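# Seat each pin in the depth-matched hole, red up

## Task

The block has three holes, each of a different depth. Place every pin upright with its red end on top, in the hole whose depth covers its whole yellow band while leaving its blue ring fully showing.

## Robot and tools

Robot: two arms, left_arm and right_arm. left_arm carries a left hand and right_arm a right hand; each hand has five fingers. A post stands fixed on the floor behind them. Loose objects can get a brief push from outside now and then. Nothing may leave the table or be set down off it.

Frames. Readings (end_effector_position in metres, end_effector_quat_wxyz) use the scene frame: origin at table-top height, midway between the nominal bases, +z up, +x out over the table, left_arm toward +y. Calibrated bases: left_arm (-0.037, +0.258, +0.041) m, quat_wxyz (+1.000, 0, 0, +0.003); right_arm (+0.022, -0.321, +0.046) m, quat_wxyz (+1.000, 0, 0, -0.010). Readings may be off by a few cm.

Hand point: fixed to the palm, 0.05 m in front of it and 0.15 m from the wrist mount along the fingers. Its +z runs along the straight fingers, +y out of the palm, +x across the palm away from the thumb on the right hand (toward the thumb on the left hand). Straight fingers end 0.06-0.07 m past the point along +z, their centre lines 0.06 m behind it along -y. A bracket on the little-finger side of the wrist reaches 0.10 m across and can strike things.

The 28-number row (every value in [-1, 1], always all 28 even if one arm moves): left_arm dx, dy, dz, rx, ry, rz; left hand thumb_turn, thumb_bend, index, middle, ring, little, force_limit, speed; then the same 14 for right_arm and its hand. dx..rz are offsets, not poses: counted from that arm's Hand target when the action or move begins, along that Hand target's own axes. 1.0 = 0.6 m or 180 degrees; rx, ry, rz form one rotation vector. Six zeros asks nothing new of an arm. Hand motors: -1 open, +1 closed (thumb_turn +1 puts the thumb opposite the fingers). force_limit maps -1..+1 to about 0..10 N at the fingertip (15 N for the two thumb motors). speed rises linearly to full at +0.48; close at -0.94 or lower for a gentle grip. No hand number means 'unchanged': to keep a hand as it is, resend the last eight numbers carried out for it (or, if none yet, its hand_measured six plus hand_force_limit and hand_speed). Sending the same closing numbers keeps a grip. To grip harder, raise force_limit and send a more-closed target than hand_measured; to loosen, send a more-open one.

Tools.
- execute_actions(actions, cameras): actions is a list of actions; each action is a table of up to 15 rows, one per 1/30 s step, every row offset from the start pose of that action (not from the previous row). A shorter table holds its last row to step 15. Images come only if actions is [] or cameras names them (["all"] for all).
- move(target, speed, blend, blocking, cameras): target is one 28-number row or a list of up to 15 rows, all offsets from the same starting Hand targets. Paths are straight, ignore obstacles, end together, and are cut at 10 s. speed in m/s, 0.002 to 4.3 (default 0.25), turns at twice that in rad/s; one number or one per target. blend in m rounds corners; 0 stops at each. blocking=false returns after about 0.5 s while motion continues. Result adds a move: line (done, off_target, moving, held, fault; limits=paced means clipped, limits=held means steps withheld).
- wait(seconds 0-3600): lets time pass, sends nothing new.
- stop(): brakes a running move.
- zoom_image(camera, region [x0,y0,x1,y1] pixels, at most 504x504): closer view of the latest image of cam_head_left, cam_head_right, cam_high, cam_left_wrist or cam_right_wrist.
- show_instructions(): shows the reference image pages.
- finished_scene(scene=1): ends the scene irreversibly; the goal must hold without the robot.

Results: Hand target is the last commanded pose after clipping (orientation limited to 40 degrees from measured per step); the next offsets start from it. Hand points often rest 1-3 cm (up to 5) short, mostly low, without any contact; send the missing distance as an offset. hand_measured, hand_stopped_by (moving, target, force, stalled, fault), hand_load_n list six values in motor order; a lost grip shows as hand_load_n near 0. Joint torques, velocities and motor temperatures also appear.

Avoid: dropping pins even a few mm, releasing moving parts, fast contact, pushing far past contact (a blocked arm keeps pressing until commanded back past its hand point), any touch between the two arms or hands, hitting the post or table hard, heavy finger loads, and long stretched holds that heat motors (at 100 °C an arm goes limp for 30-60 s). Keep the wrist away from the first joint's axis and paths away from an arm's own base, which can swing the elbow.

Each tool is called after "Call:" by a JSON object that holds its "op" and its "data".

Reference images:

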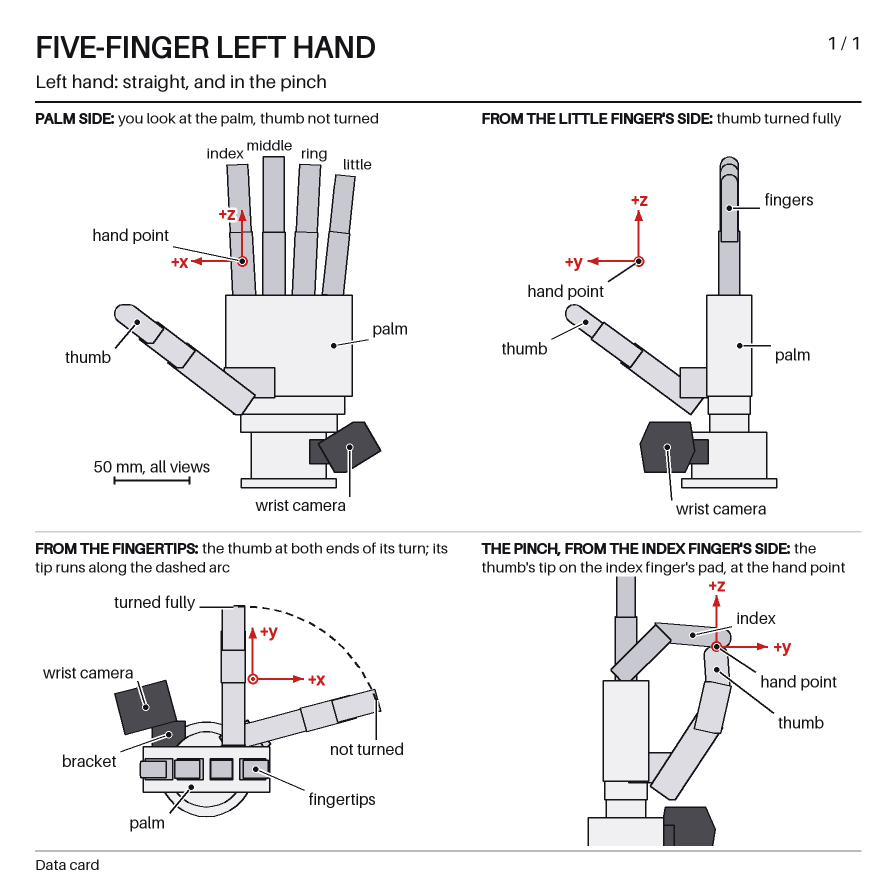

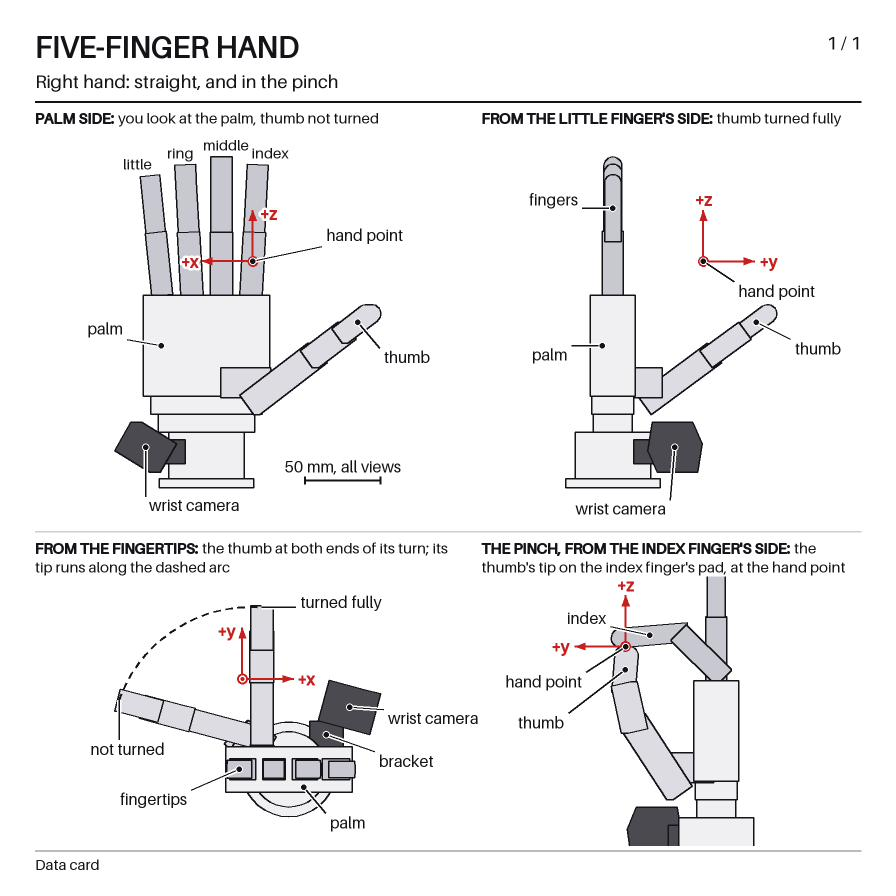

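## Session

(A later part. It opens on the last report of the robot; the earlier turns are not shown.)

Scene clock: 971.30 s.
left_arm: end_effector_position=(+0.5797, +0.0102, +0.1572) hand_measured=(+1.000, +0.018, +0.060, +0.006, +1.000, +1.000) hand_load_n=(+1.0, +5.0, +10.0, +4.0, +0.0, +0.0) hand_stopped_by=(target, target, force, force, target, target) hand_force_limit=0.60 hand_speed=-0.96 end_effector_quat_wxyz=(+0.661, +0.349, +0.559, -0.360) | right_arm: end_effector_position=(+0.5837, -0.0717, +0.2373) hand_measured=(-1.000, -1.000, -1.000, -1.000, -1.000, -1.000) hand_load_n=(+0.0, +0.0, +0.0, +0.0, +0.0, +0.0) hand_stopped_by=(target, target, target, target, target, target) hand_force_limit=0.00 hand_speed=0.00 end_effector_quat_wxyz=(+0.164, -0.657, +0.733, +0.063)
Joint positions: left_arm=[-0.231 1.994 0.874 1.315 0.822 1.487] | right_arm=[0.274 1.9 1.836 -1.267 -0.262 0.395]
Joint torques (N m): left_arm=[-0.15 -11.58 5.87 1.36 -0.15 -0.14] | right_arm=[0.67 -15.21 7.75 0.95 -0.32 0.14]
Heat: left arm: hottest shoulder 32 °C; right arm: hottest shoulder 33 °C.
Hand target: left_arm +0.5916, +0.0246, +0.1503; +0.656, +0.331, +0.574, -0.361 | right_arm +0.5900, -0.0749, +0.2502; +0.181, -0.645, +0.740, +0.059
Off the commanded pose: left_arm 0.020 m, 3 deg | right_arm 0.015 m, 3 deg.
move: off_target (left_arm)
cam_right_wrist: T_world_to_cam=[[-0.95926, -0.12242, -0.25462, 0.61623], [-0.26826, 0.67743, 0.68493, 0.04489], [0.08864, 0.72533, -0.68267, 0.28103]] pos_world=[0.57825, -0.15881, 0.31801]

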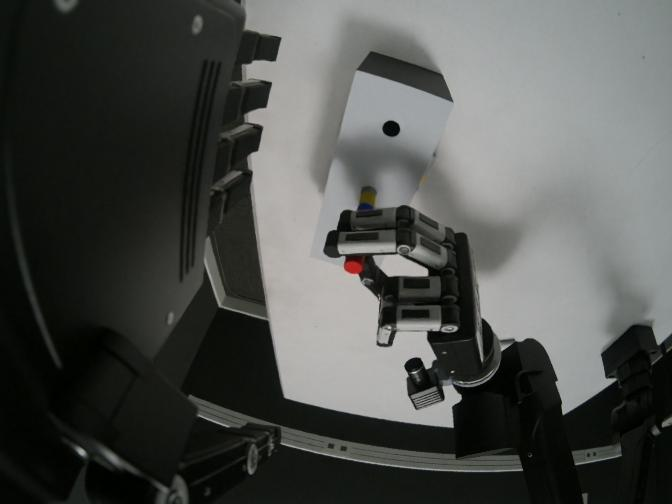

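Call:
{"op": "move", "data": {"target": [0.0070,0.0041,0.0018,-0.0002,0.0013,-0.0022,1,0.02,0.25,0.21,1,1,0.6,-0.96,0,0,0,0,0,0,-1,-1,-1,-1,-1,-1,0,0.0], "speed": 0.02, "cameras": ["cam_right_wrist"]}}

Call:
{"op": "zoom_image", "data": {"camera": "cam_right_wrist", "region": [320, 170, 400, 310]}}

Scene clock: 972.77 s.
left_arm: end_effector_position=(+0.5802, +0.0100, +0.1546) hand_measured=(+1.000, +0.018, +0.060, +0.006, +1.000, +1.000) hand_load_n=(+1.0, +5.5, +10.0, +3.5, +0.0, +0.0) hand_stopped_by=(target, target, force, force, target, target) hand_force_limit=0.60 hand_speed=-0.96 end_effector_quat_wxyz=(+0.657, +0.347, +0.563, -0.362) | right_arm: end_effector_position=(+0.5837, -0.0717, +0.2373) hand_measured=(-1.000, -1.000, -1.000, -1.000, -1.000, -1.000) hand_load_n=(+0.0, +0.0, +0.0, +0.0, +0.0, +0.5) hand_stopped_by=(target, target, target, target, target, target) hand_force_limit=0.00 hand_speed=0.00 end_effector_quat_wxyz=(+0.164, -0.657, +0.733, +0.063)
Joint positions: left_arm=[-0.231 1.994 0.875 1.303 0.822 1.483] | right_arm=[0.274 1.9 1.836 -1.267 -0.262 0.395]
Joint torques (N m): left_arm=[-0.21 -11.22 6.46 1.47 -0.12 -0.1] | right_arm=[0.62 -15.33 7.79 0.98 -0.33 0.14]
Heat: left arm: hottest shoulder 32 °C; right arm: hottest shoulder 33 °C.
Hand target: left_arm +0.5946, +0.0246, +0.1463; +0.654, +0.330, +0.577, -0.363 | right_arm +0.5900, -0.0749, +0.2502; +0.181, -0.645, +0.740, +0.059
Off the commanded pose: left_arm 0.022 m, 2 deg | right_arm 0.015 m, 3 deg.
move: off_target (left_arm)
cam_right_wrist: T_world_to_cam=[[-0.95926, -0.12242, -0.25462, 0.61623], [-0.26826, 0.67743, 0.68493, 0.04489], [0.08864, 0.72533, -0.68267, 0.28103]] pos_world=[0.57825, -0.15881, 0.31801]

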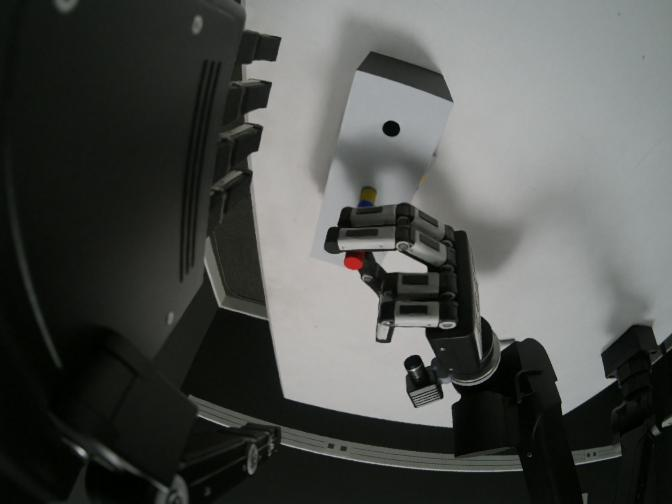

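Scaled by 3.600 from the camera's image (finer frame: 960x720).

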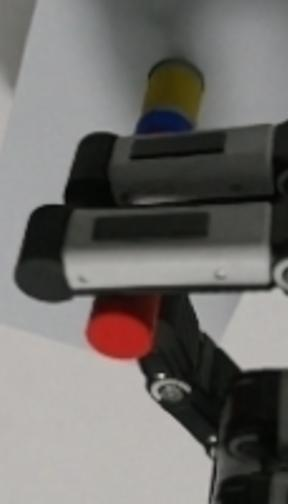

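Call:
{"op": "move", "data": {"target": [0.0070,0.0041,0.0018,-0.0002,0.0013,-0.0022,1,0.02,0.25,0.21,1,1,0.6,-0.96,0,0,0,0,0,0,-1,-1,-1,-1,-1,-1,0,0.0], "speed": 0.02, "cameras": ["cam_right_wrist"]}}

Call:
{"op": "zoom_image", "data": {"camera": "cam_right_wrist", "region": [320, 170, 400, 310]}}

Scene clock: 974.20 s.
left_arm: end_effector_position=(+0.5811, +0.0092, +0.1502) hand_measured=(+1.000, +0.018, +0.060, +0.006, +1.000, +1.000) hand_load_n=(+1.0, +5.0, +10.0, +4.0, +0.0, +0.0) hand_stopped_by=(target, target, force, force, target, target) hand_force_limit=0.60 hand_speed=-0.96 end_effector_quat_wxyz=(+0.653, +0.346, +0.567, -0.365) | right_arm: end_effector_position=(+0.5837, -0.0717, +0.2373) hand_measured=(-1.000, -1.000, -1.000, -1.000, -1.000, -1.000) hand_load_n=(+0.0, +0.0, +0.0, +0.0, +0.0, +0.0) hand_stopped_by=(target, target, target, target, target, target) hand_force_limit=0.00 hand_speed=0.00 end_effector_quat_wxyz=(+0.164, -0.657, +0.733, +0.063)
Joint positions: left_arm=[-0.231 2.002 0.88 1.298 0.826 1.479] | right_arm=[0.274 1.9 1.836 -1.267 -0.262 0.395]
Joint torques (N m): left_arm=[0.03 -10.81 6.84 1.69 -0.23 -0.11] | right_arm=[0.62 -15.21 7.73 0.99 -0.33 0.14]
Heat: left arm: hottest shoulder 32 °C; right arm: hottest shoulder 33 °C.
Hand target: left_arm +0.5976, +0.0246, +0.1423; +0.651, +0.329, +0.579, -0.364 | right_arm +0.5900, -0.0749, +0.2502; +0.181, -0.645, +0.740, +0.059
Off the commanded pose: left_arm 0.024 m, 2 deg | right_arm 0.015 m, 3 deg.
move: off_target (left_arm)
cam_right_wrist: T_world_to_cam=[[-0.95926, -0.12242, -0.25462, 0.61623], [-0.26826, 0.67743, 0.68493, 0.04489], [0.08864, 0.72533, -0.68267, 0.28103]] pos_world=[0.57825, -0.15881, 0.31801]

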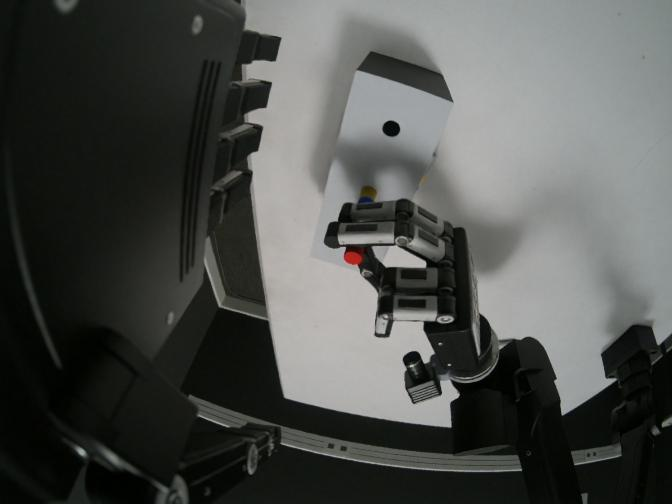

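Scaled by 3.600 from the camera's image (finer frame: 960x720).

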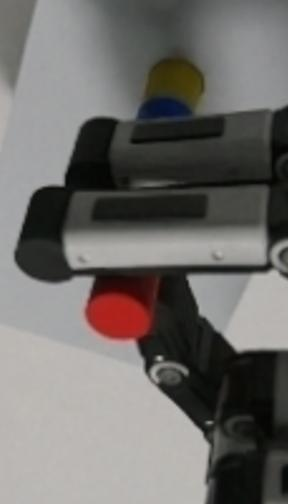

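Call:
{"op": "move", "data": {"target": [0.0068,0.0020,0.0006,0,0,0,1,0.02,0.25,0.21,1,1,0.6,-0.96,0,0,0,0,0,0,-1,-1,-1,-1,-1,-1,0,0.0], "speed": 0.02, "cameras": ["cam_right_wrist"]}}

Call:
{"op": "zoom_image", "data": {"camera": "cam_right_wrist", "region": [320, 170, 400, 310]}}

Scene clock: 975.40 s.
left_arm: end_effector_position=(+0.5816, +0.0095, +0.1498) hand_measured=(+1.000, +0.018, +0.060, +0.006, +1.000, +1.000) hand_load_n=(+0.0, +4.0, +9.5, +4.0, +0.0, +0.0) hand_stopped_by=(target, target, force, force, target, target) hand_force_limit=0.60 hand_speed=-0.96 end_effector_quat_wxyz=(+0.652, +0.346, +0.566, -0.365) | right_arm: end_effector_position=(+0.5837, -0.0717, +0.2373) hand_measured=(-1.000, -1.000, -1.000, -1.000, -1.000, -1.000) hand_load_n=(+0.0, +0.0, +0.0, +0.0, +0.0, +0.0) hand_stopped_by=(target, target, target, target, target, target) hand_force_limit=0.00 hand_speed=0.00 end_effector_quat_wxyz=(+0.164, -0.657, +0.733, +0.063)
Joint positions: left_arm=[-0.23 2.003 0.881 1.298 0.829 1.479] | right_arm=[0.274 1.9 1.836 -1.267 -0.262 0.395]
Joint torques (N m): left_arm=[-0.15 -10.17 6.98 2.06 -0.32 -0.09] | right_arm=[0.79 -15.27 7.72 0.94 -0.33 0.14]
Heat: left arm: hottest shoulder 32 °C; right arm: hottest shoulder 33 °C.
Hand target: left_arm +0.5990, +0.0245, +0.1383; +0.651, +0.329, +0.579, -0.364 | right_arm +0.5900, -0.0749, +0.2502; +0.181, -0.645, +0.740, +0.059
Off the commanded pose: left_arm 0.026 m, 3 deg | right_arm 0.015 m, 3 deg.
move: off_target (left_arm)
cam_right_wrist: T_world_to_cam=[[-0.95926, -0.12242, -0.25462, 0.61623], [-0.26826, 0.67743, 0.68493, 0.04489], [0.08864, 0.72533, -0.68267, 0.28103]] pos_world=[0.57825, -0.15881, 0.31801]

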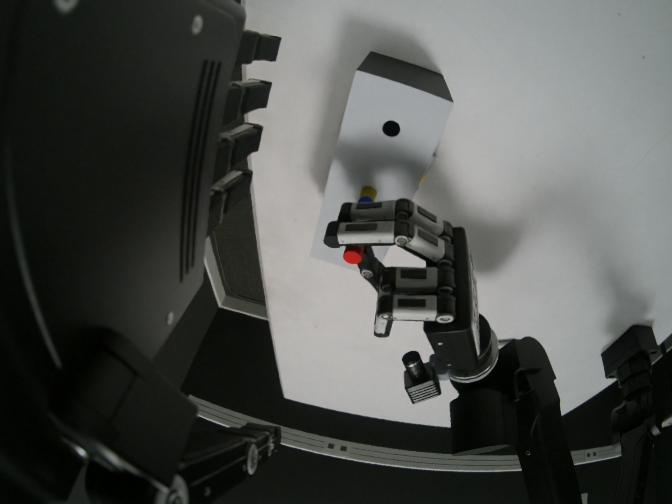

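Scaled by 3.600 from the camera's image (finer frame: 960x720).

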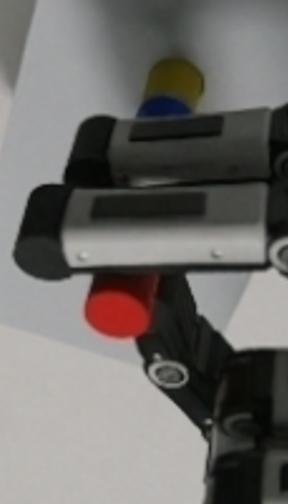

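Call:
{"op": "zoom_image", "data": {"camera": "cam_right_wrist", "region": [350, 175, 390, 215]}}

Scaled by 12.600 from the camera's image (finer frame: 960x720).

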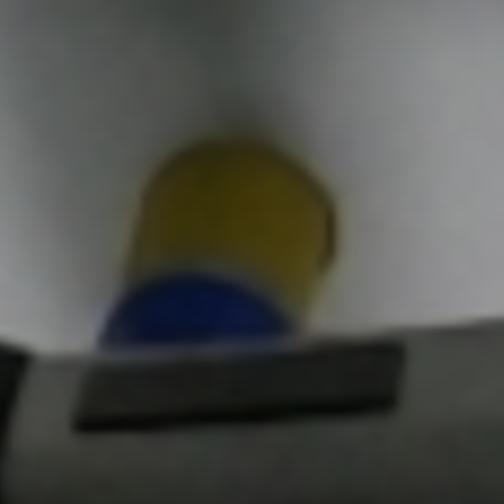

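Call:
{"op": "move", "data": {"target": [0.0066,0.0002,-0.0008,0,0,0,1,0.02,0.25,0.21,1,1,0.6,-0.96,0,0,0,0,0,0,-1,-1,-1,-1,-1,-1,0,0.0], "speed": 0.02, "cameras": ["cam_right_wrist"]}}

Call:
{"op": "zoom_image", "data": {"camera": "cam_right_wrist", "region": [350, 175, 390, 215]}}

Scene clock: 979.60 s.
left_arm: end_effector_position=(+0.5818, +0.0092, +0.1492) hand_measured=(+1.000, +0.018, +0.060, +0.006, +1.000, +1.000) hand_load_n=(+0.0, +3.5, +9.5, +5.0, +0.0, +0.0) hand_stopped_by=(target, target, force, force, target, target) hand_force_limit=0.60 hand_speed=-0.96 end_effector_quat_wxyz=(+0.653, +0.347, +0.566, -0.366) | right_arm: end_effector_position=(+0.5837, -0.0717, +0.2373) hand_measured=(-1.000, -1.000, -1.000, -1.000, -1.000, -1.000) hand_load_n=(+0.0, +0.0, +0.0, +0.0, +0.0, +0.0) hand_stopped_by=(target, target, target, target, target, target) hand_force_limit=0.00 hand_speed=0.00 end_effector_quat_wxyz=(+0.164, -0.657, +0.733, +0.063)
Joint positions: left_arm=[-0.23 2.006 0.883 1.301 0.83 1.479] | right_arm=[0.274 1.9 1.836 -1.267 -0.262 0.395]
Joint torques (N m): left_arm=[-0.79 -9.99 6.98 2.14 -0.39 -0.12] | right_arm=[0.5 -15.38 7.8 1.01 -0.33 0.14]
Heat: left arm: hottest shoulder 32 °C; right arm: hottest shoulder 33 °C.
Hand target: left_arm +0.5992, +0.0246, +0.1343; +0.651, +0.329, +0.579, -0.364 | right_arm +0.5900, -0.0749, +0.2502; +0.181, -0.645, +0.740, +0.059
Off the commanded pose: left_arm 0.028 m, 3 deg | right_arm 0.015 m, 3 deg.
move: off_target (left_arm)
cam_right_wrist: T_world_to_cam=[[-0.95926, -0.12242, -0.25462, 0.61623], [-0.26826, 0.67743, 0.68493, 0.04489], [0.08864, 0.72533, -0.68267, 0.28103]] pos_world=[0.57825, -0.15881, 0.31801]

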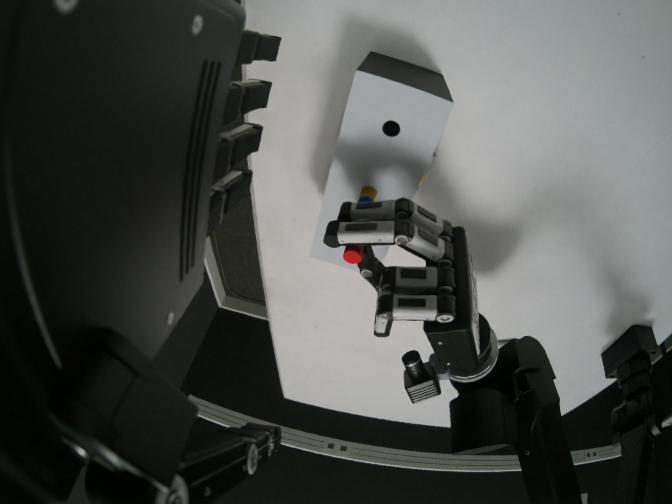

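Scaled by 12.600 from the camera's image (finer frame: 960x720).

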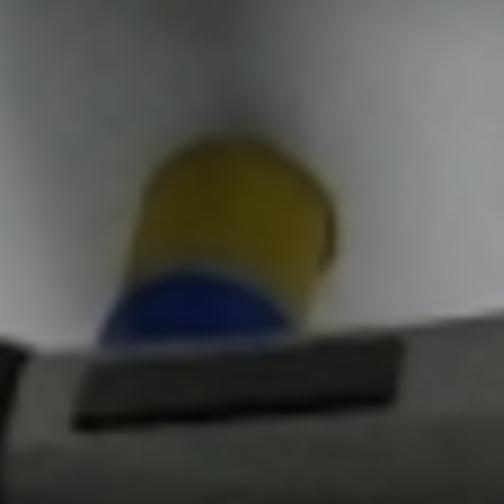

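Call:
{"op": "execute_actions", "data": {"actions": [], "cameras": ["cam_right_wrist","cam_high","cam_head_right"]}}

Call:
{"op": "zoom_image", "data": {"camera": "cam_right_wrist", "region": [320, 150, 420, 240]}}

Scene clock: 982.03 s.
left_arm: end_effector_position=(+0.5818, +0.0092, +0.1492) hand_measured=(+1.000, +0.018, +0.060, +0.006, +1.000, +1.000) hand_load_n=(+0.0, +3.0, +9.0, +5.0, +0.0, +0.0) hand_stopped_by=(target, target, force, force, target, target) hand_force_limit=0.60 hand_speed=-0.96 end_effector_quat_wxyz=(+0.653, +0.347, +0.566, -0.366) | right_arm: end_effector_position=(+0.5837, -0.0717, +0.2373) hand_measured=(-1.000, -1.000, -1.000, -1.000, -1.000, -1.000) hand_load_n=(+0.0, +0.0, +0.0, +0.0, +0.0, +0.0) hand_stopped_by=(target, target, target, target, target, target) hand_force_limit=0.00 hand_speed=0.00 end_effector_quat_wxyz=(+0.164, -0.657, +0.733, +0.063)
Joint positions: left_arm=[-0.23 2.006 0.883 1.301 0.83 1.479] | right_arm=[0.274 1.9 1.836 -1.267 -0.262 0.395]
Joint velocities: within noise
Joint torques (N m): left_arm=[-0.44 -9.05 6.9 2.14 -0.36 -0.09] | right_arm=[0.91 -15.15 7.73 0.95 -0.31 0.14]
Motor temperatures (°C): left_arm=[28 32 27 24 21 20] | right_arm=[23 33 33 24 24 23]
Heat: left arm: hottest shoulder 32 °C; right arm: hottest shoulder 33 °C.
Hand target: left_arm +0.5992, +0.0246, +0.1343; +0.651, +0.329, +0.579, -0.364 | right_arm +0.5900, -0.0749, +0.2502; +0.181, -0.645, +0.740, +0.059
Off the commanded pose: left_arm 0.028 m, 3 deg | right_arm 0.015 m, 3 deg.
camera_calibration:
cam_right_wrist: T_world_to_cam=[[-0.95926, -0.12242, -0.25462, 0.61623], [-0.26826, 0.67743, 0.68493, 0.04489], [0.08864, 0.72533, -0.68267, 0.28103]] pos_world=[0.57825, -0.15881, 0.31801]
Images, in order (width x height): cam_head_right 896x504, cam_high 896x504, cam_right_wrist 672x504.

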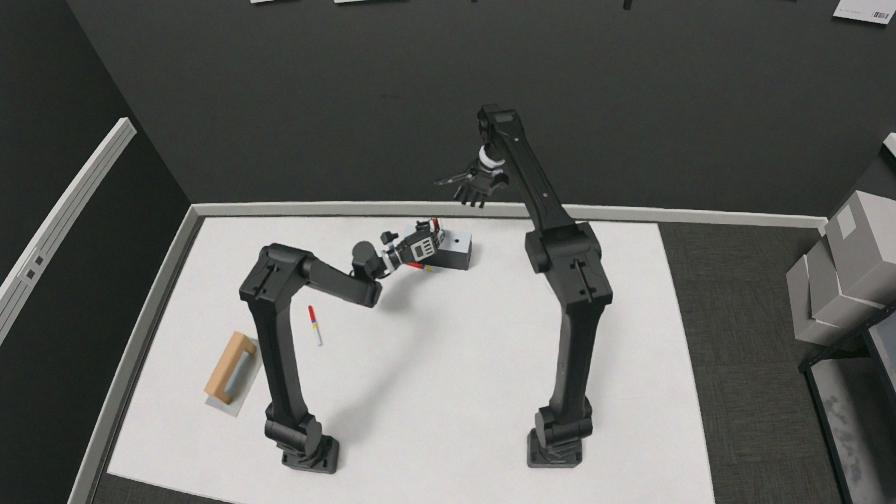

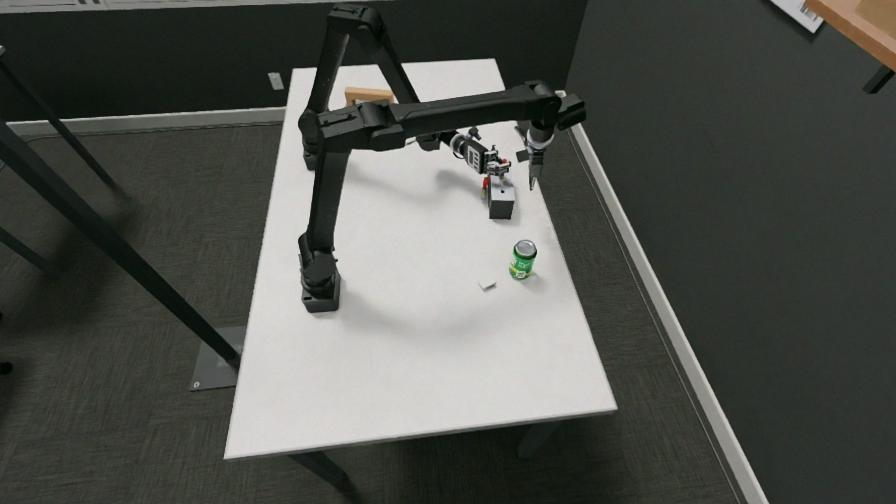

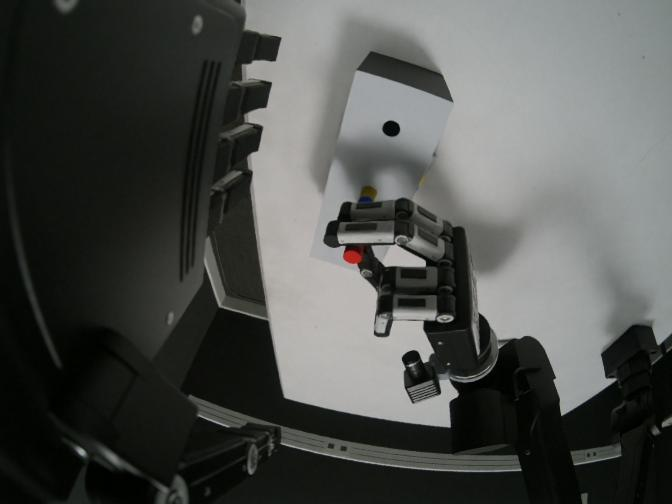

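Scaled by 5.040 from the camera's image (finer frame: 960x720).

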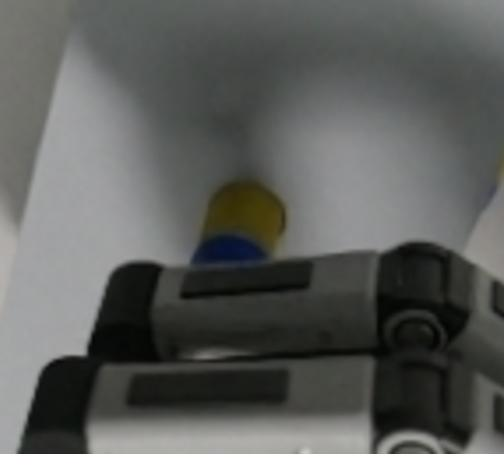

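Call:
{"op": "move", "data": {"target": [0.00662,0,-0.00075,-0.0001,0.0044,-0.0011,1,0.02,0.25,0.21,1,1,0.6,-0.96,0,0,0,0,0,0,-1,-1,-1,-1,-1,-1,0,0], "speed": 0.02, "cameras": ["cam_right_wrist"]}}

Call:
{"op": "zoom_image", "data": {"camera": "cam_right_wrist", "region": [350, 175, 390, 215]}}

Scene clock: 983.70 s.
left_arm: end_effector_position=(+0.5818, +0.0092, +0.1492) hand_measured=(+1.000, +0.018, +0.060, +0.006, +1.000, +1.000) hand_load_n=(+0.0, +3.5, +9.5, +4.5, +0.0, +0.0) hand_stopped_by=(target, target, force, force, target, target) hand_force_limit=0.60 hand_speed=-0.96 end_effector_quat_wxyz=(+0.653, +0.347, +0.566, -0.366) | right_arm: end_effector_position=(+0.5837, -0.0717, +0.2373) hand_measured=(-1.000, -1.000, -1.000, -1.000, -1.000, -1.000) hand_load_n=(+0.0, -0.5, +0.0, +0.0, +0.0, +0.0) hand_stopped_by=(target, target, target, target, target, target) hand_force_limit=0.00 hand_speed=0.00 end_effector_quat_wxyz=(+0.164, -0.657, +0.733, +0.063)
Joint positions: left_arm=[-0.23 2.006 0.883 1.301 0.83 1.479] | right_arm=[0.274 1.9 1.836 -1.267 -0.262 0.395]
Joint torques (N m): left_arm=[-0.03 -9.7 6.87 1.33 -0.35 0.02] | right_arm=[0.79 -15.38 7.71 0.96 -0.31 0.15]
Heat: left arm: hottest shoulder 32 °C; right arm: hottest shoulder 33 °C.
Hand target: left_arm +0.5992, +0.0246, +0.1303; +0.647, +0.330, +0.584, -0.363 | right_arm +0.5900, -0.0749, +0.2502; +0.181, -0.645, +0.740, +0.059
Off the commanded pose: left_arm 0.030 m, 3 deg | right_arm 0.015 m, 3 deg.
move: off_target (left_arm)
cam_right_wrist: T_world_to_cam=[[-0.95926, -0.12242, -0.25462, 0.61623], [-0.26826, 0.67743, 0.68493, 0.04489], [0.08864, 0.72533, -0.68267, 0.28103]] pos_world=[0.57825, -0.15881, 0.31801]

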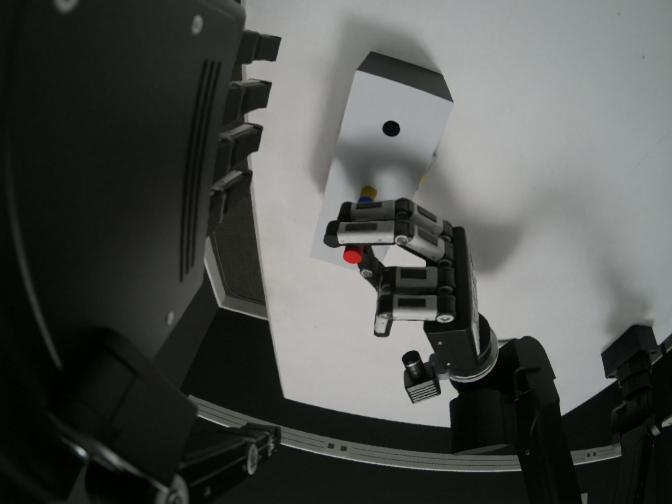

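Scaled by 12.600 from the camera's image (finer frame: 960x720).

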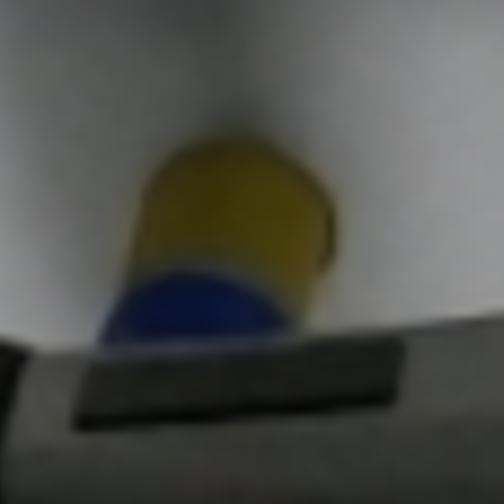

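Call:
{"op": "move", "data": {"target": [0.00662,0,-0.00075,0,0,0,1,0.02,0.25,0.21,1,1,0.6,-0.96,0,0,0,0,0,0,-1,-1,-1,-1,-1,-1,0,0], "speed": 0.02, "cameras": ["cam_right_wrist"]}}

Call:
{"op": "zoom_image", "data": {"camera": "cam_right_wrist", "region": [350, 175, 390, 215]}}

Scene clock: 984.83 s.
left_arm: end_effector_position=(+0.5818, +0.0087, +0.1478) hand_measured=(+1.000, +0.018, +0.060, +0.006, +1.000, +1.000) hand_load_n=(-1.5, +3.0, +9.0, +4.5, +0.5, +0.0) hand_stopped_by=(target, target, force, force, target, target) hand_force_limit=0.60 hand_speed=-0.96 end_effector_quat_wxyz=(+0.652, +0.348, +0.566, -0.367) | right_arm: end_effector_position=(+0.5837, -0.0717, +0.2373) hand_measured=(-1.000, -1.000, -1.000, -1.000, -1.000, -1.000) hand_load_n=(+0.0, +0.0, +0.0, +0.0, +0.0, +0.0) hand_stopped_by=(target, target, target, target, target, target) hand_force_limit=0.00 hand_speed=0.00 end_effector_quat_wxyz=(+0.164, -0.657, +0.733, +0.063)
Joint positions: left_arm=[-0.23 2.009 0.884 1.301 0.833 1.479] | right_arm=[0.274 1.9 1.836 -1.267 -0.262 0.395]
Joint torques (N m): left_arm=[-0.03 -9.17 6.69 1.68 -0.41 -0.03] | right_arm=[0.5 -15.15 7.71 0.95 -0.33 0.14]
Heat: left arm: hottest shoulder 32 °C; right arm: hottest shoulder 33 °C.
Hand target: left_arm +0.5992, +0.0247, +0.1263; +0.647, +0.330, +0.584, -0.363 | right_arm +0.5900, -0.0749, +0.2502; +0.181, -0.645, +0.740, +0.059
Off the commanded pose: left_arm 0.032 m, 3 deg | right_arm 0.015 m, 3 deg.
move: off_target (left_arm)
cam_right_wrist: T_world_to_cam=[[-0.95926, -0.12242, -0.25462, 0.61623], [-0.26826, 0.67743, 0.68493, 0.04489], [0.08864, 0.72533, -0.68267, 0.28103]] pos_world=[0.57825, -0.15881, 0.31801]

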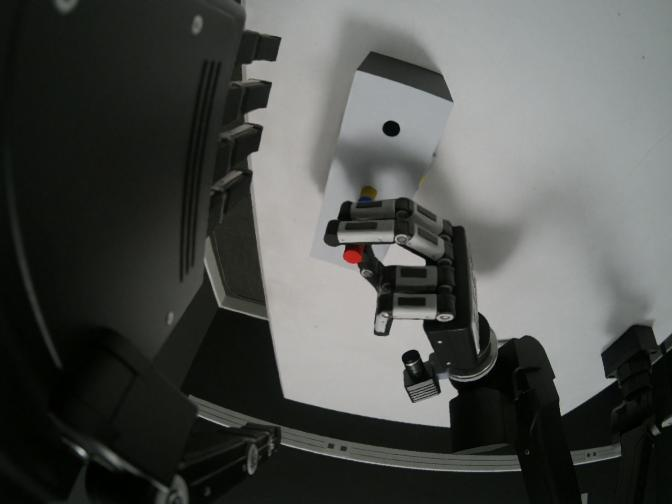

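Scaled by 12.600 from the camera's image (finer frame: 960x720).

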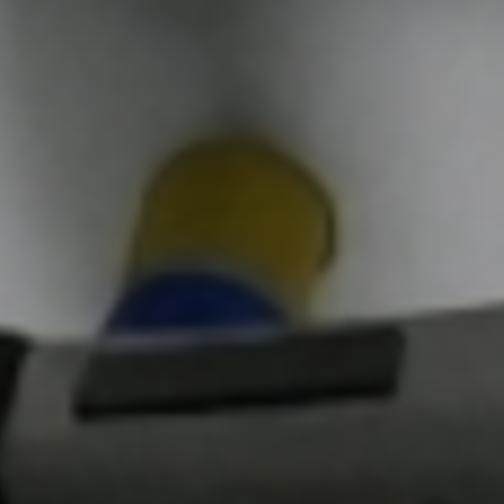

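Call:
{"op": "move", "data": {"target": [0.00662,0,-0.00075,0.0001,-0.0044,0.0011,1,0.02,0.25,0.21,1,1,0.6,-0.96,0,0,0,0,0,0,-1,-1,-1,-1,-1,-1,0,0], "speed": 0.02, "cameras": ["cam_right_wrist"]}}

Call:
{"op": "zoom_image", "data": {"camera": "cam_right_wrist", "region": [350, 175, 390, 215]}}

Scene clock: 989.93 s.
left_arm: end_effector_position=(+0.5819, +0.0086, +0.1473) hand_measured=(+1.000, +0.018, +0.060, +0.006, +1.000, +1.000) hand_load_n=(-4.0, +2.5, +8.0, +6.0, +0.0, +0.0) hand_stopped_by=(target, target, force, force, target, target) hand_force_limit=0.60 hand_speed=-0.96 end_effector_quat_wxyz=(+0.659, +0.351, +0.557, -0.364) | right_arm: end_effector_position=(+0.5837, -0.0717, +0.2373) hand_measured=(-1.000, -1.000, -1.000, -1.000, -1.000, -1.000) hand_load_n=(+0.0, +0.0, +0.0, +0.0, +0.0, +0.0) hand_stopped_by=(target, target, target, target, target, target) hand_force_limit=0.00 hand_speed=0.00 end_effector_quat_wxyz=(+0.164, -0.657, +0.733, +0.063)
Joint positions: left_arm=[-0.23 2.028 0.887 1.341 0.833 1.479] | right_arm=[0.274 1.9 1.836 -1.267 -0.262 0.395]
Joint torques (N m): left_arm=[-0.21 -9.35 6.54 1.73 -0.53 -0.13] | right_arm=[0.73 -15.21 7.76 0.94 -0.32 0.13]
Heat: left arm: hottest shoulder 32 °C; right arm: hottest shoulder 33 °C.
Hand target: left_arm +0.5991, +0.0247, +0.1223; +0.651, +0.329, +0.579, -0.364 | right_arm +0.5900, -0.0749, +0.2502; +0.181, -0.645, +0.740, +0.059
Off the commanded pose: left_arm 0.034 m, 4 deg | right_arm 0.015 m, 3 deg.
move: off_target (left_arm)
cam_right_wrist: T_world_to_cam=[[-0.95926, -0.12242, -0.25462, 0.61623], [-0.26826, 0.67743, 0.68493, 0.04489], [0.08864, 0.72533, -0.68267, 0.28103]] pos_world=[0.57825, -0.15881, 0.31801]

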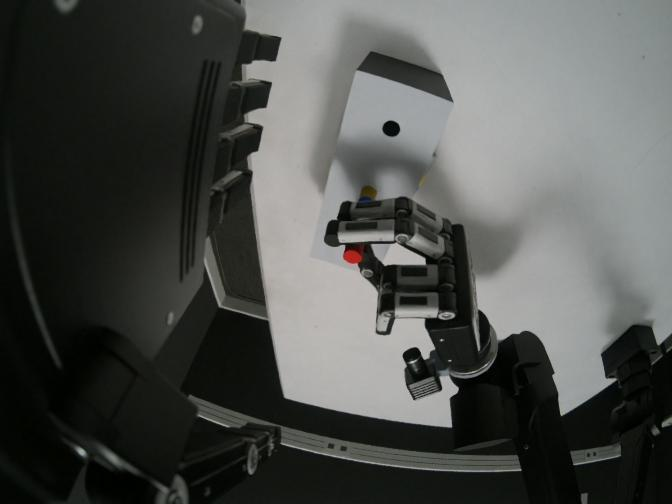

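Scaled by 12.600 from the camera's image (finer frame: 960x720).

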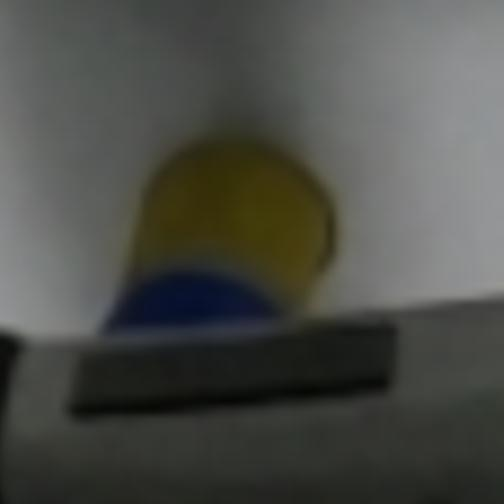

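Call:
{"op": "move", "data": {"target": [-0.0497,0.0003,0.0057,0,0,0,1,0.02,0.25,0.21,1,1,0.6,-0.96,0,0,0,0,0,0,-1,-1,-1,-1,-1,-1,0,0], "speed": 0.04}}

Scene clock: 991.67 s.
left_arm: end_effector_position=(+0.5828, +0.0087, +0.1497) hand_measured=(+1.000, +0.020, +0.060, +0.006, +1.000, +1.000) hand_load_n=(-2.5, +1.5, +9.0, +4.0, +0.0, +0.0) hand_stopped_by=(target, target, force, force, target, target) hand_force_limit=0.60 hand_speed=-0.96 end_effector_quat_wxyz=(+0.649, +0.348, +0.567, -0.368) | right_arm: end_effector_position=(+0.5837, -0.0717, +0.2373) hand_measured=(-1.000, -1.000, -1.000, -1.000, -1.000, -1.000) hand_load_n=(+0.0, +0.0, +0.0, +0.0, +0.0, +0.0) hand_stopped_by=(target, target, target, target, target, target) hand_force_limit=0.00 hand_speed=0.00 end_effector_quat_wxyz=(+0.164, -0.657, +0.733, +0.063)
Joint positions: left_arm=[-0.228 2.002 0.887 1.284 0.838 1.479] | right_arm=[0.274 1.9 1.836 -1.267 -0.262 0.395]
Joint torques (N m): left_arm=[-0.09 -12.45 6.53 0.91 -0.7 -0.12] | right_arm=[0.73 -15.27 7.76 1.02 -0.32 0.14]
Heat: left arm: hottest shoulder 32 °C; right arm: hottest shoulder 33 °C.
Hand target: left_arm +0.5991, +0.0247, +0.1523; +0.651, +0.329, +0.579, -0.364 | right_arm +0.5900, -0.0749, +0.2502; +0.181, -0.645, +0.740, +0.059
Off the commanded pose: left_arm 0.023 m, 3 deg | right_arm 0.015 m, 3 deg.
move: off_target (left_arm)

Call:
{"op": "move", "data": {"target": [-0.0596,0.0004,0.0068,0,0,0,1,0.02,0.25,0.21,1,1,0.6,-0.96,0,0,0,0,0,0,-1,-1,-1,-1,-1,-1,0,0], "speed": 0.04}}

Call:
{"op": "move", "data": {"target": [-0.0199,0.0001,0.0023,0,0,0,1,0.02,0.25,0.21,1,1,0.6,-0.96,0,0,0,0,0,0,-1,-1,-1,-1,-1,-1,0,0], "speed": 0.04, "cameras": ["cam_right_wrist"]}}

Scene clock: 993.57 s.
left_arm: end_effector_position=(+0.5831, +0.0089, +0.1515) hand_measured=(+1.000, +0.020, +0.060, +0.006, +1.000, +1.000) hand_load_n=(+0.0, +3.0, +11.0, +1.0, +0.0, +0.0) hand_stopped_by=(target, target, force, force, target, target) hand_force_limit=0.60 hand_speed=-0.96 end_effector_quat_wxyz=(+0.622, +0.332, +0.596, -0.383) | right_arm: end_effector_position=(+0.5837, -0.0717, +0.2373) hand_measured=(-1.000, -1.000, -1.000, -1.000, -1.000, -1.000) hand_load_n=(+0.5, +0.0, +0.0, +0.0, +0.0, +0.0) hand_stopped_by=(target, target, target, target, target, target) hand_force_limit=0.00 hand_speed=0.00 end_effector_quat_wxyz=(+0.164, -0.657, +0.733, +0.063)
Joint positions: left_arm=[-0.227 1.95 0.887 1.165 0.838 1.451] | right_arm=[0.274 1.9 1.836 -1.267 -0.262 0.395]
Joint torques (N m): left_arm=[-0.56 -15.33 6.76 2.3 -0.7 0.14] | right_arm=[0.67 -15.27 7.76 0.98 -0.32 0.13]
Heat: left arm: hottest shoulder 32 °C; right arm: hottest shoulder 33 °C.
Hand target: left_arm +0.5992, +0.0247, +0.1883; +0.651, +0.329, +0.579, -0.364 | right_arm +0.5900, -0.0749, +0.2502; +0.181, -0.645, +0.740, +0.059
Off the commanded pose: left_arm 0.043 m, 4 deg | right_arm 0.015 m, 3 deg.
move: off_target (left_arm)

Scene clock: 994.43 s.
left_arm: end_effector_position=(+0.5830, +0.0091, +0.1525) hand_measured=(+1.000, +0.020, +0.060, +0.006, +1.000, +1.000) hand_load_n=(+0.0, +2.5, +12.5, +0.0, +0.0, +0.0) hand_stopped_by=(target, target, force, force, target, target) hand_force_limit=0.60 hand_speed=-0.96 end_effector_quat_wxyz=(+0.615, +0.328, +0.604, -0.386) | right_arm: end_effector_position=(+0.5837, -0.0717, +0.2373) hand_measured=(-1.000, -1.000, -1.000, -1.000, -1.000, -1.000) hand_load_n=(-0.5, +0.0, +0.0, +0.0, +0.0, +0.0) hand_stopped_by=(target, target, target, target, target, target) hand_force_limit=0.00 hand_speed=0.00 end_effector_quat_wxyz=(+0.164, -0.657, +0.733, +0.063)
Joint positions: left_arm=[-0.227 1.933 0.887 1.126 0.836 1.447] | right_arm=[0.274 1.9 1.836 -1.267 -0.262 0.395]
Joint torques (N m): left_arm=[-0.62 -16.15 6.97 2.8 -0.58 0.18] | right_arm=[0.85 -15.21 7.8 0.96 -0.32 0.14]
Heat: left arm: hottest shoulder 32 °C; right arm: hottest shoulder 33 °C.
Hand target: left_arm +0.5992, +0.0247, +0.2003; +0.651, +0.329, +0.579, -0.364 | right_arm +0.5900, -0.0749, +0.2502; +0.181, -0.645, +0.740, +0.059
Off the commanded pose: left_arm 0.053 m, 6 deg | right_arm 0.015 m, 3 deg.
move: off_target (left_arm)
cam_right_wrist: T_world_to_cam=[[-0.95926, -0.12242, -0.25462, 0.61623], [-0.26826, 0.67743, 0.68493, 0.04489], [0.08864, 0.72533, -0.68267, 0.28103]] pos_world=[0.57825, -0.15881, 0.31801]

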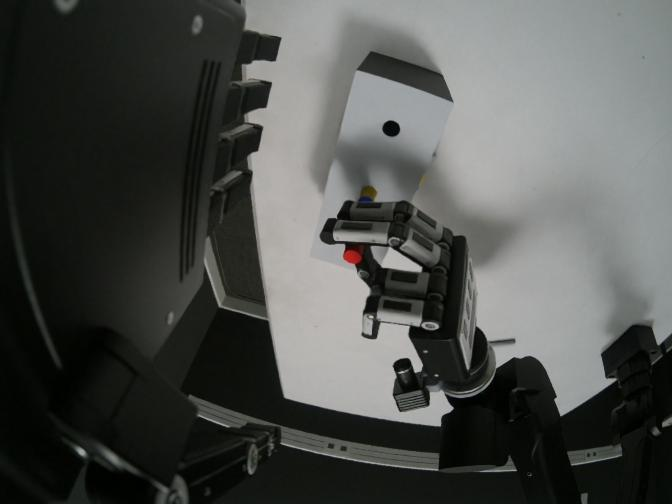

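Call:
{"op": "move", "data": {"target": [0.0166,-0.0001,-0.0019,-0.0003,-0.0253,-0.0004,1,0.02,0.25,0.21,1,1,0.6,-0.96,0,0,0,0,0,0,-1,-1,-1,-1,-1,-1,0,0], "speed": 0.04, "cameras": ["cam_right_wrist"]}}

Scene clock: 997.87 s.
left_arm: end_effector_position=(+0.5830, +0.0092, +0.1590) hand_measured=(+1.000, +0.018, +0.060, +0.006, +1.000, +1.000) hand_load_n=(-0.5, +5.5, +7.0, +7.0, +0.5, +0.0) hand_stopped_by=(target, target, force, force, target, target) hand_force_limit=0.60 hand_speed=-0.96 end_effector_quat_wxyz=(+0.638, +0.312, +0.581, -0.398) | right_arm: end_effector_position=(+0.5837, -0.0717, +0.2373) hand_measured=(-1.000, -1.000, -1.000, -1.000, -1.000, -1.000) hand_load_n=(+0.0, +0.0, +0.0, +0.0, +0.0, +0.0) hand_stopped_by=(target, target, target, target, target, target) hand_force_limit=0.00 hand_speed=0.00 end_effector_quat_wxyz=(+0.164, -0.657, +0.733, +0.063)
Joint positions: left_arm=[-0.227 1.976 0.887 1.281 0.822 1.364] | right_arm=[0.274 1.9 1.836 -1.267 -0.262 0.395]
Joint torques (N m): left_arm=[-0.44 -13.63 6.84 4.38 -0.62 0.15] | right_arm=[0.67 -15.27 7.72 0.96 -0.32 0.14]
Heat: left arm: hottest shoulder 32 °C; right arm: hottest shoulder 33 °C.
Hand target: left_arm +0.5992, +0.0247, +0.1903; +0.674, +0.313, +0.553, -0.377 | right_arm +0.5900, -0.0749, +0.2502; +0.181, -0.645, +0.740, +0.059
Off the commanded pose: left_arm 0.038 m, 6 deg | right_arm 0.015 m, 3 deg.
move: off_target (left_arm)
cam_right_wrist: T_world_to_cam=[[-0.95926, -0.12242, -0.25462, 0.61623], [-0.26826, 0.67743, 0.68493, 0.04489], [0.08864, 0.72533, -0.68267, 0.28103]] pos_world=[0.57825, -0.15881, 0.31801]

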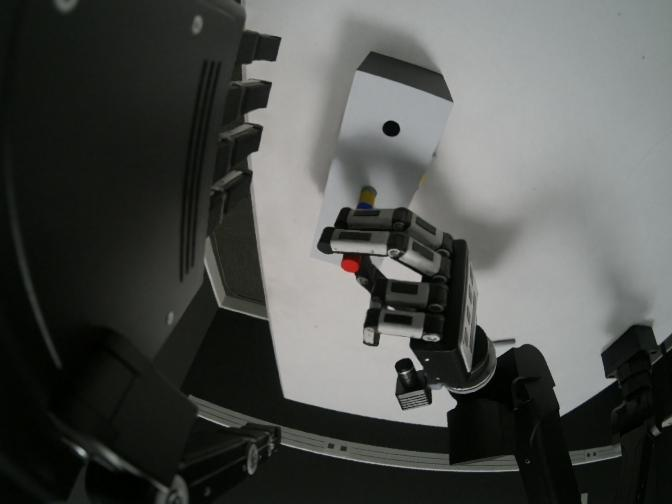

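Call:
{"op": "zoom_image", "data": {"camera": "cam_right_wrist", "region": [340, 175, 390, 225]}}

Scaled by 10.080 from the camera's image (finer frame: 960x720).

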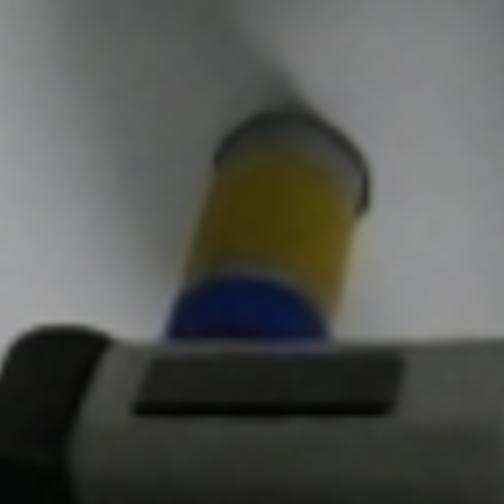

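Call:
{"op": "zoom_image", "data": {"camera": "cam_right_wrist", "region": [350, 175, 390, 215]}}

Scaled by 12.600 from the camera's image (finer frame: 960x720).

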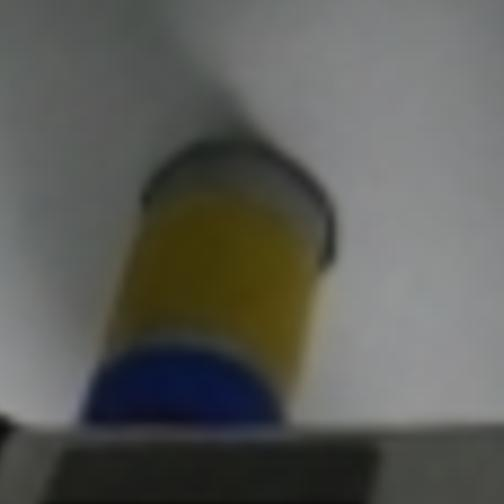

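Call:
{"op": "move", "data": {"target": [-0.0131,0.0001,0.0026,0.0027,0.0103,0.0135,1,0.02,0.25,0.21,1,1,0.6,-0.96,0,0,0,0,0,0,-1,-1,-1,-1,-1,-1,0,0], "speed": 0.04, "cameras": ["cam_right_wrist"]}}

Call:
{"op": "zoom_image", "data": {"camera": "cam_right_wrist", "region": [340, 175, 390, 225]}}

Scene clock: 1004.50 s.
left_arm: end_effector_position=(+0.5831, +0.0090, +0.1585) hand_measured=(+1.000, +0.018, +0.060, +0.006, +1.000, +1.000) hand_load_n=(+0.0, +4.0, +8.0, +5.0, +0.0, +0.0) hand_stopped_by=(target, target, force, force, target, target) hand_force_limit=0.60 hand_speed=-0.96 end_effector_quat_wxyz=(+0.637, +0.324, +0.581, -0.390) | right_arm: end_effector_position=(+0.5837, -0.0717, +0.2373) hand_measured=(-1.000, -1.000, -1.000, -1.000, -1.000, -1.000) hand_load_n=(+0.0, +0.0, +0.0, +0.0, +0.0, +0.0) hand_stopped_by=(target, target, target, target, target, target) hand_force_limit=0.00 hand_speed=0.00 end_effector_quat_wxyz=(+0.164, -0.657, +0.733, +0.063)
Joint positions: left_arm=[-0.227 1.968 0.887 1.25 0.83 1.404] | right_arm=[0.274 1.9 1.836 -1.267 -0.262 0.395]
Joint torques (N m): left_arm=[-0.44 -15.68 6.87 2.39 -0.38 0.47] | right_arm=[0.56 -15.09 7.75 0.99 -0.31 0.14]
Heat: left arm: hottest shoulder 32 °C; right arm: hottest shoulder 33 °C.
Hand target: left_arm +0.5992, +0.0247, +0.1983; +0.671, +0.334, +0.556, -0.360 | right_arm +0.5900, -0.0749, +0.2502; +0.181, -0.645, +0.740, +0.059
Off the commanded pose: left_arm 0.046 m, 6 deg | right_arm 0.015 m, 3 deg.
move: off_target (left_arm)
cam_right_wrist: T_world_to_cam=[[-0.95926, -0.12242, -0.25462, 0.61623], [-0.26826, 0.67743, 0.68493, 0.04489], [0.08864, 0.72533, -0.68267, 0.28103]] pos_world=[0.57825, -0.15881, 0.31801]

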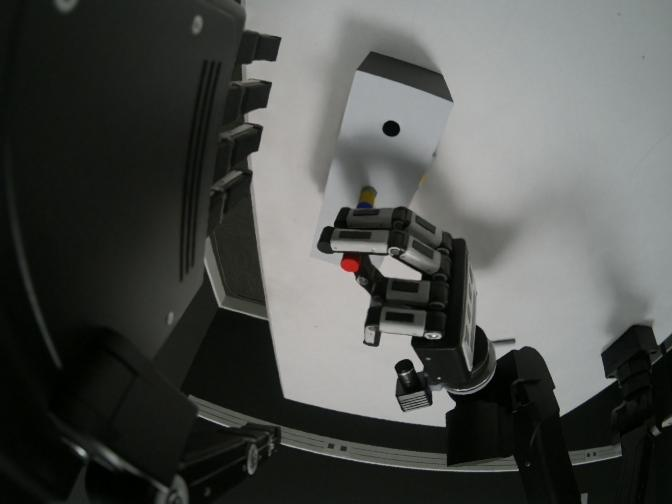

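Scaled by 10.080 from the camera's image (finer frame: 960x720).

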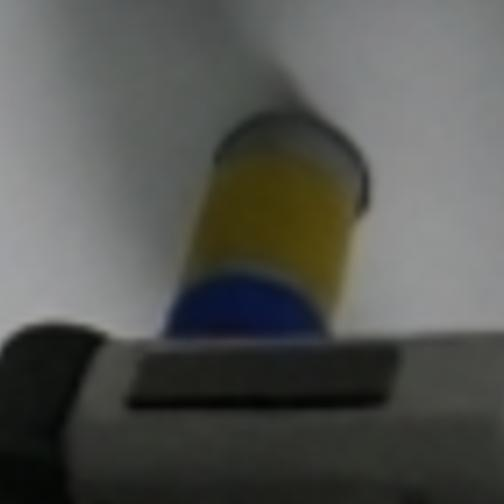

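Call:
{"op": "move", "data": {"target": [-0.0163,0.0001,0.0032,0,0,0,1,0.02,0.25,0.21,1,1,0.6,-0.96,0,0,0,0,0,0,-1,-1,-1,-1,-1,-1,0,0], "speed": 0.04, "cameras": ["cam_right_wrist"]}}

Call:
{"op": "zoom_image", "data": {"camera": "cam_right_wrist", "region": [340, 175, 390, 225]}}

Scene clock: 1005.83 s.
left_arm: end_effector_position=(+0.5833, +0.0090, +0.1593) hand_measured=(+1.000, +0.018, +0.060, +0.006, +1.000, +1.000) hand_load_n=(+0.0, +4.0, +8.5, +4.0, +0.0, +0.0) hand_stopped_by=(target, target, force, force, target, target) hand_force_limit=0.60 hand_speed=-0.96 end_effector_quat_wxyz=(+0.631, +0.322, +0.588, -0.391) | right_arm: end_effector_position=(+0.5837, -0.0717, +0.2373) hand_measured=(-1.000, -1.000, -1.000, -1.000, -1.000, -1.000) hand_load_n=(+0.0, +0.0, +0.0, +0.0, +0.0, +0.0) hand_stopped_by=(target, target, target, target, target, target) hand_force_limit=0.00 hand_speed=0.00 end_effector_quat_wxyz=(+0.164, -0.657, +0.733, +0.063)
Joint positions: left_arm=[-0.227 1.954 0.887 1.218 0.83 1.405] | right_arm=[0.274 1.9 1.836 -1.267 -0.262 0.395]
Joint torques (N m): left_arm=[-0.73 -16.26 6.9 2.78 -0.4 0.5] | right_arm=[0.62 -15.33 7.76 0.98 -0.32 0.15]
Heat: left arm: hottest shoulder 32 °C; right arm: hottest shoulder 33 °C.
Hand target: left_arm +0.5990, +0.0242, +0.2083; +0.671, +0.334, +0.556, -0.360 | right_arm +0.5900, -0.0749, +0.2502; +0.181, -0.645, +0.740, +0.059
Off the commanded pose: left_arm 0.054 m, 7 deg | right_arm 0.015 m, 3 deg.
move: off_target (left_arm)
cam_right_wrist: T_world_to_cam=[[-0.95926, -0.12242, -0.25462, 0.61623], [-0.26826, 0.67743, 0.68493, 0.04489], [0.08864, 0.72533, -0.68267, 0.28103]] pos_world=[0.57825, -0.15881, 0.31801]

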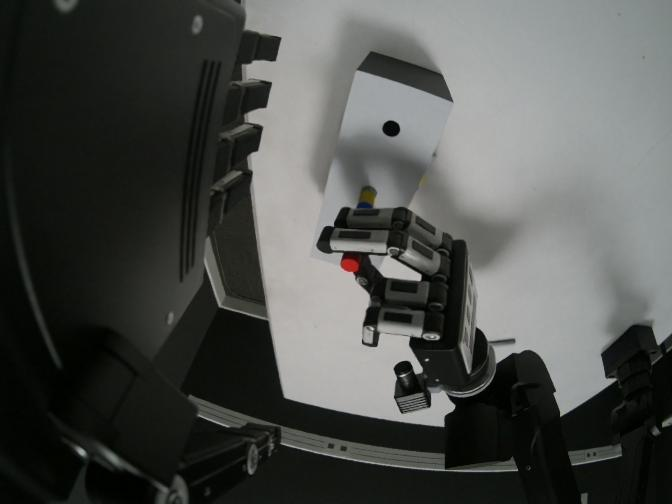

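Scaled by 10.080 from the camera's image (finer frame: 960x720).

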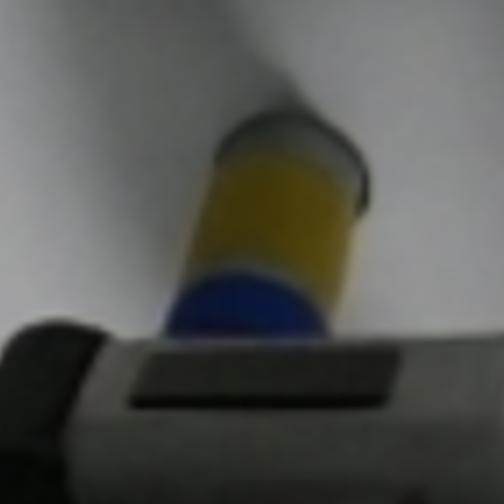

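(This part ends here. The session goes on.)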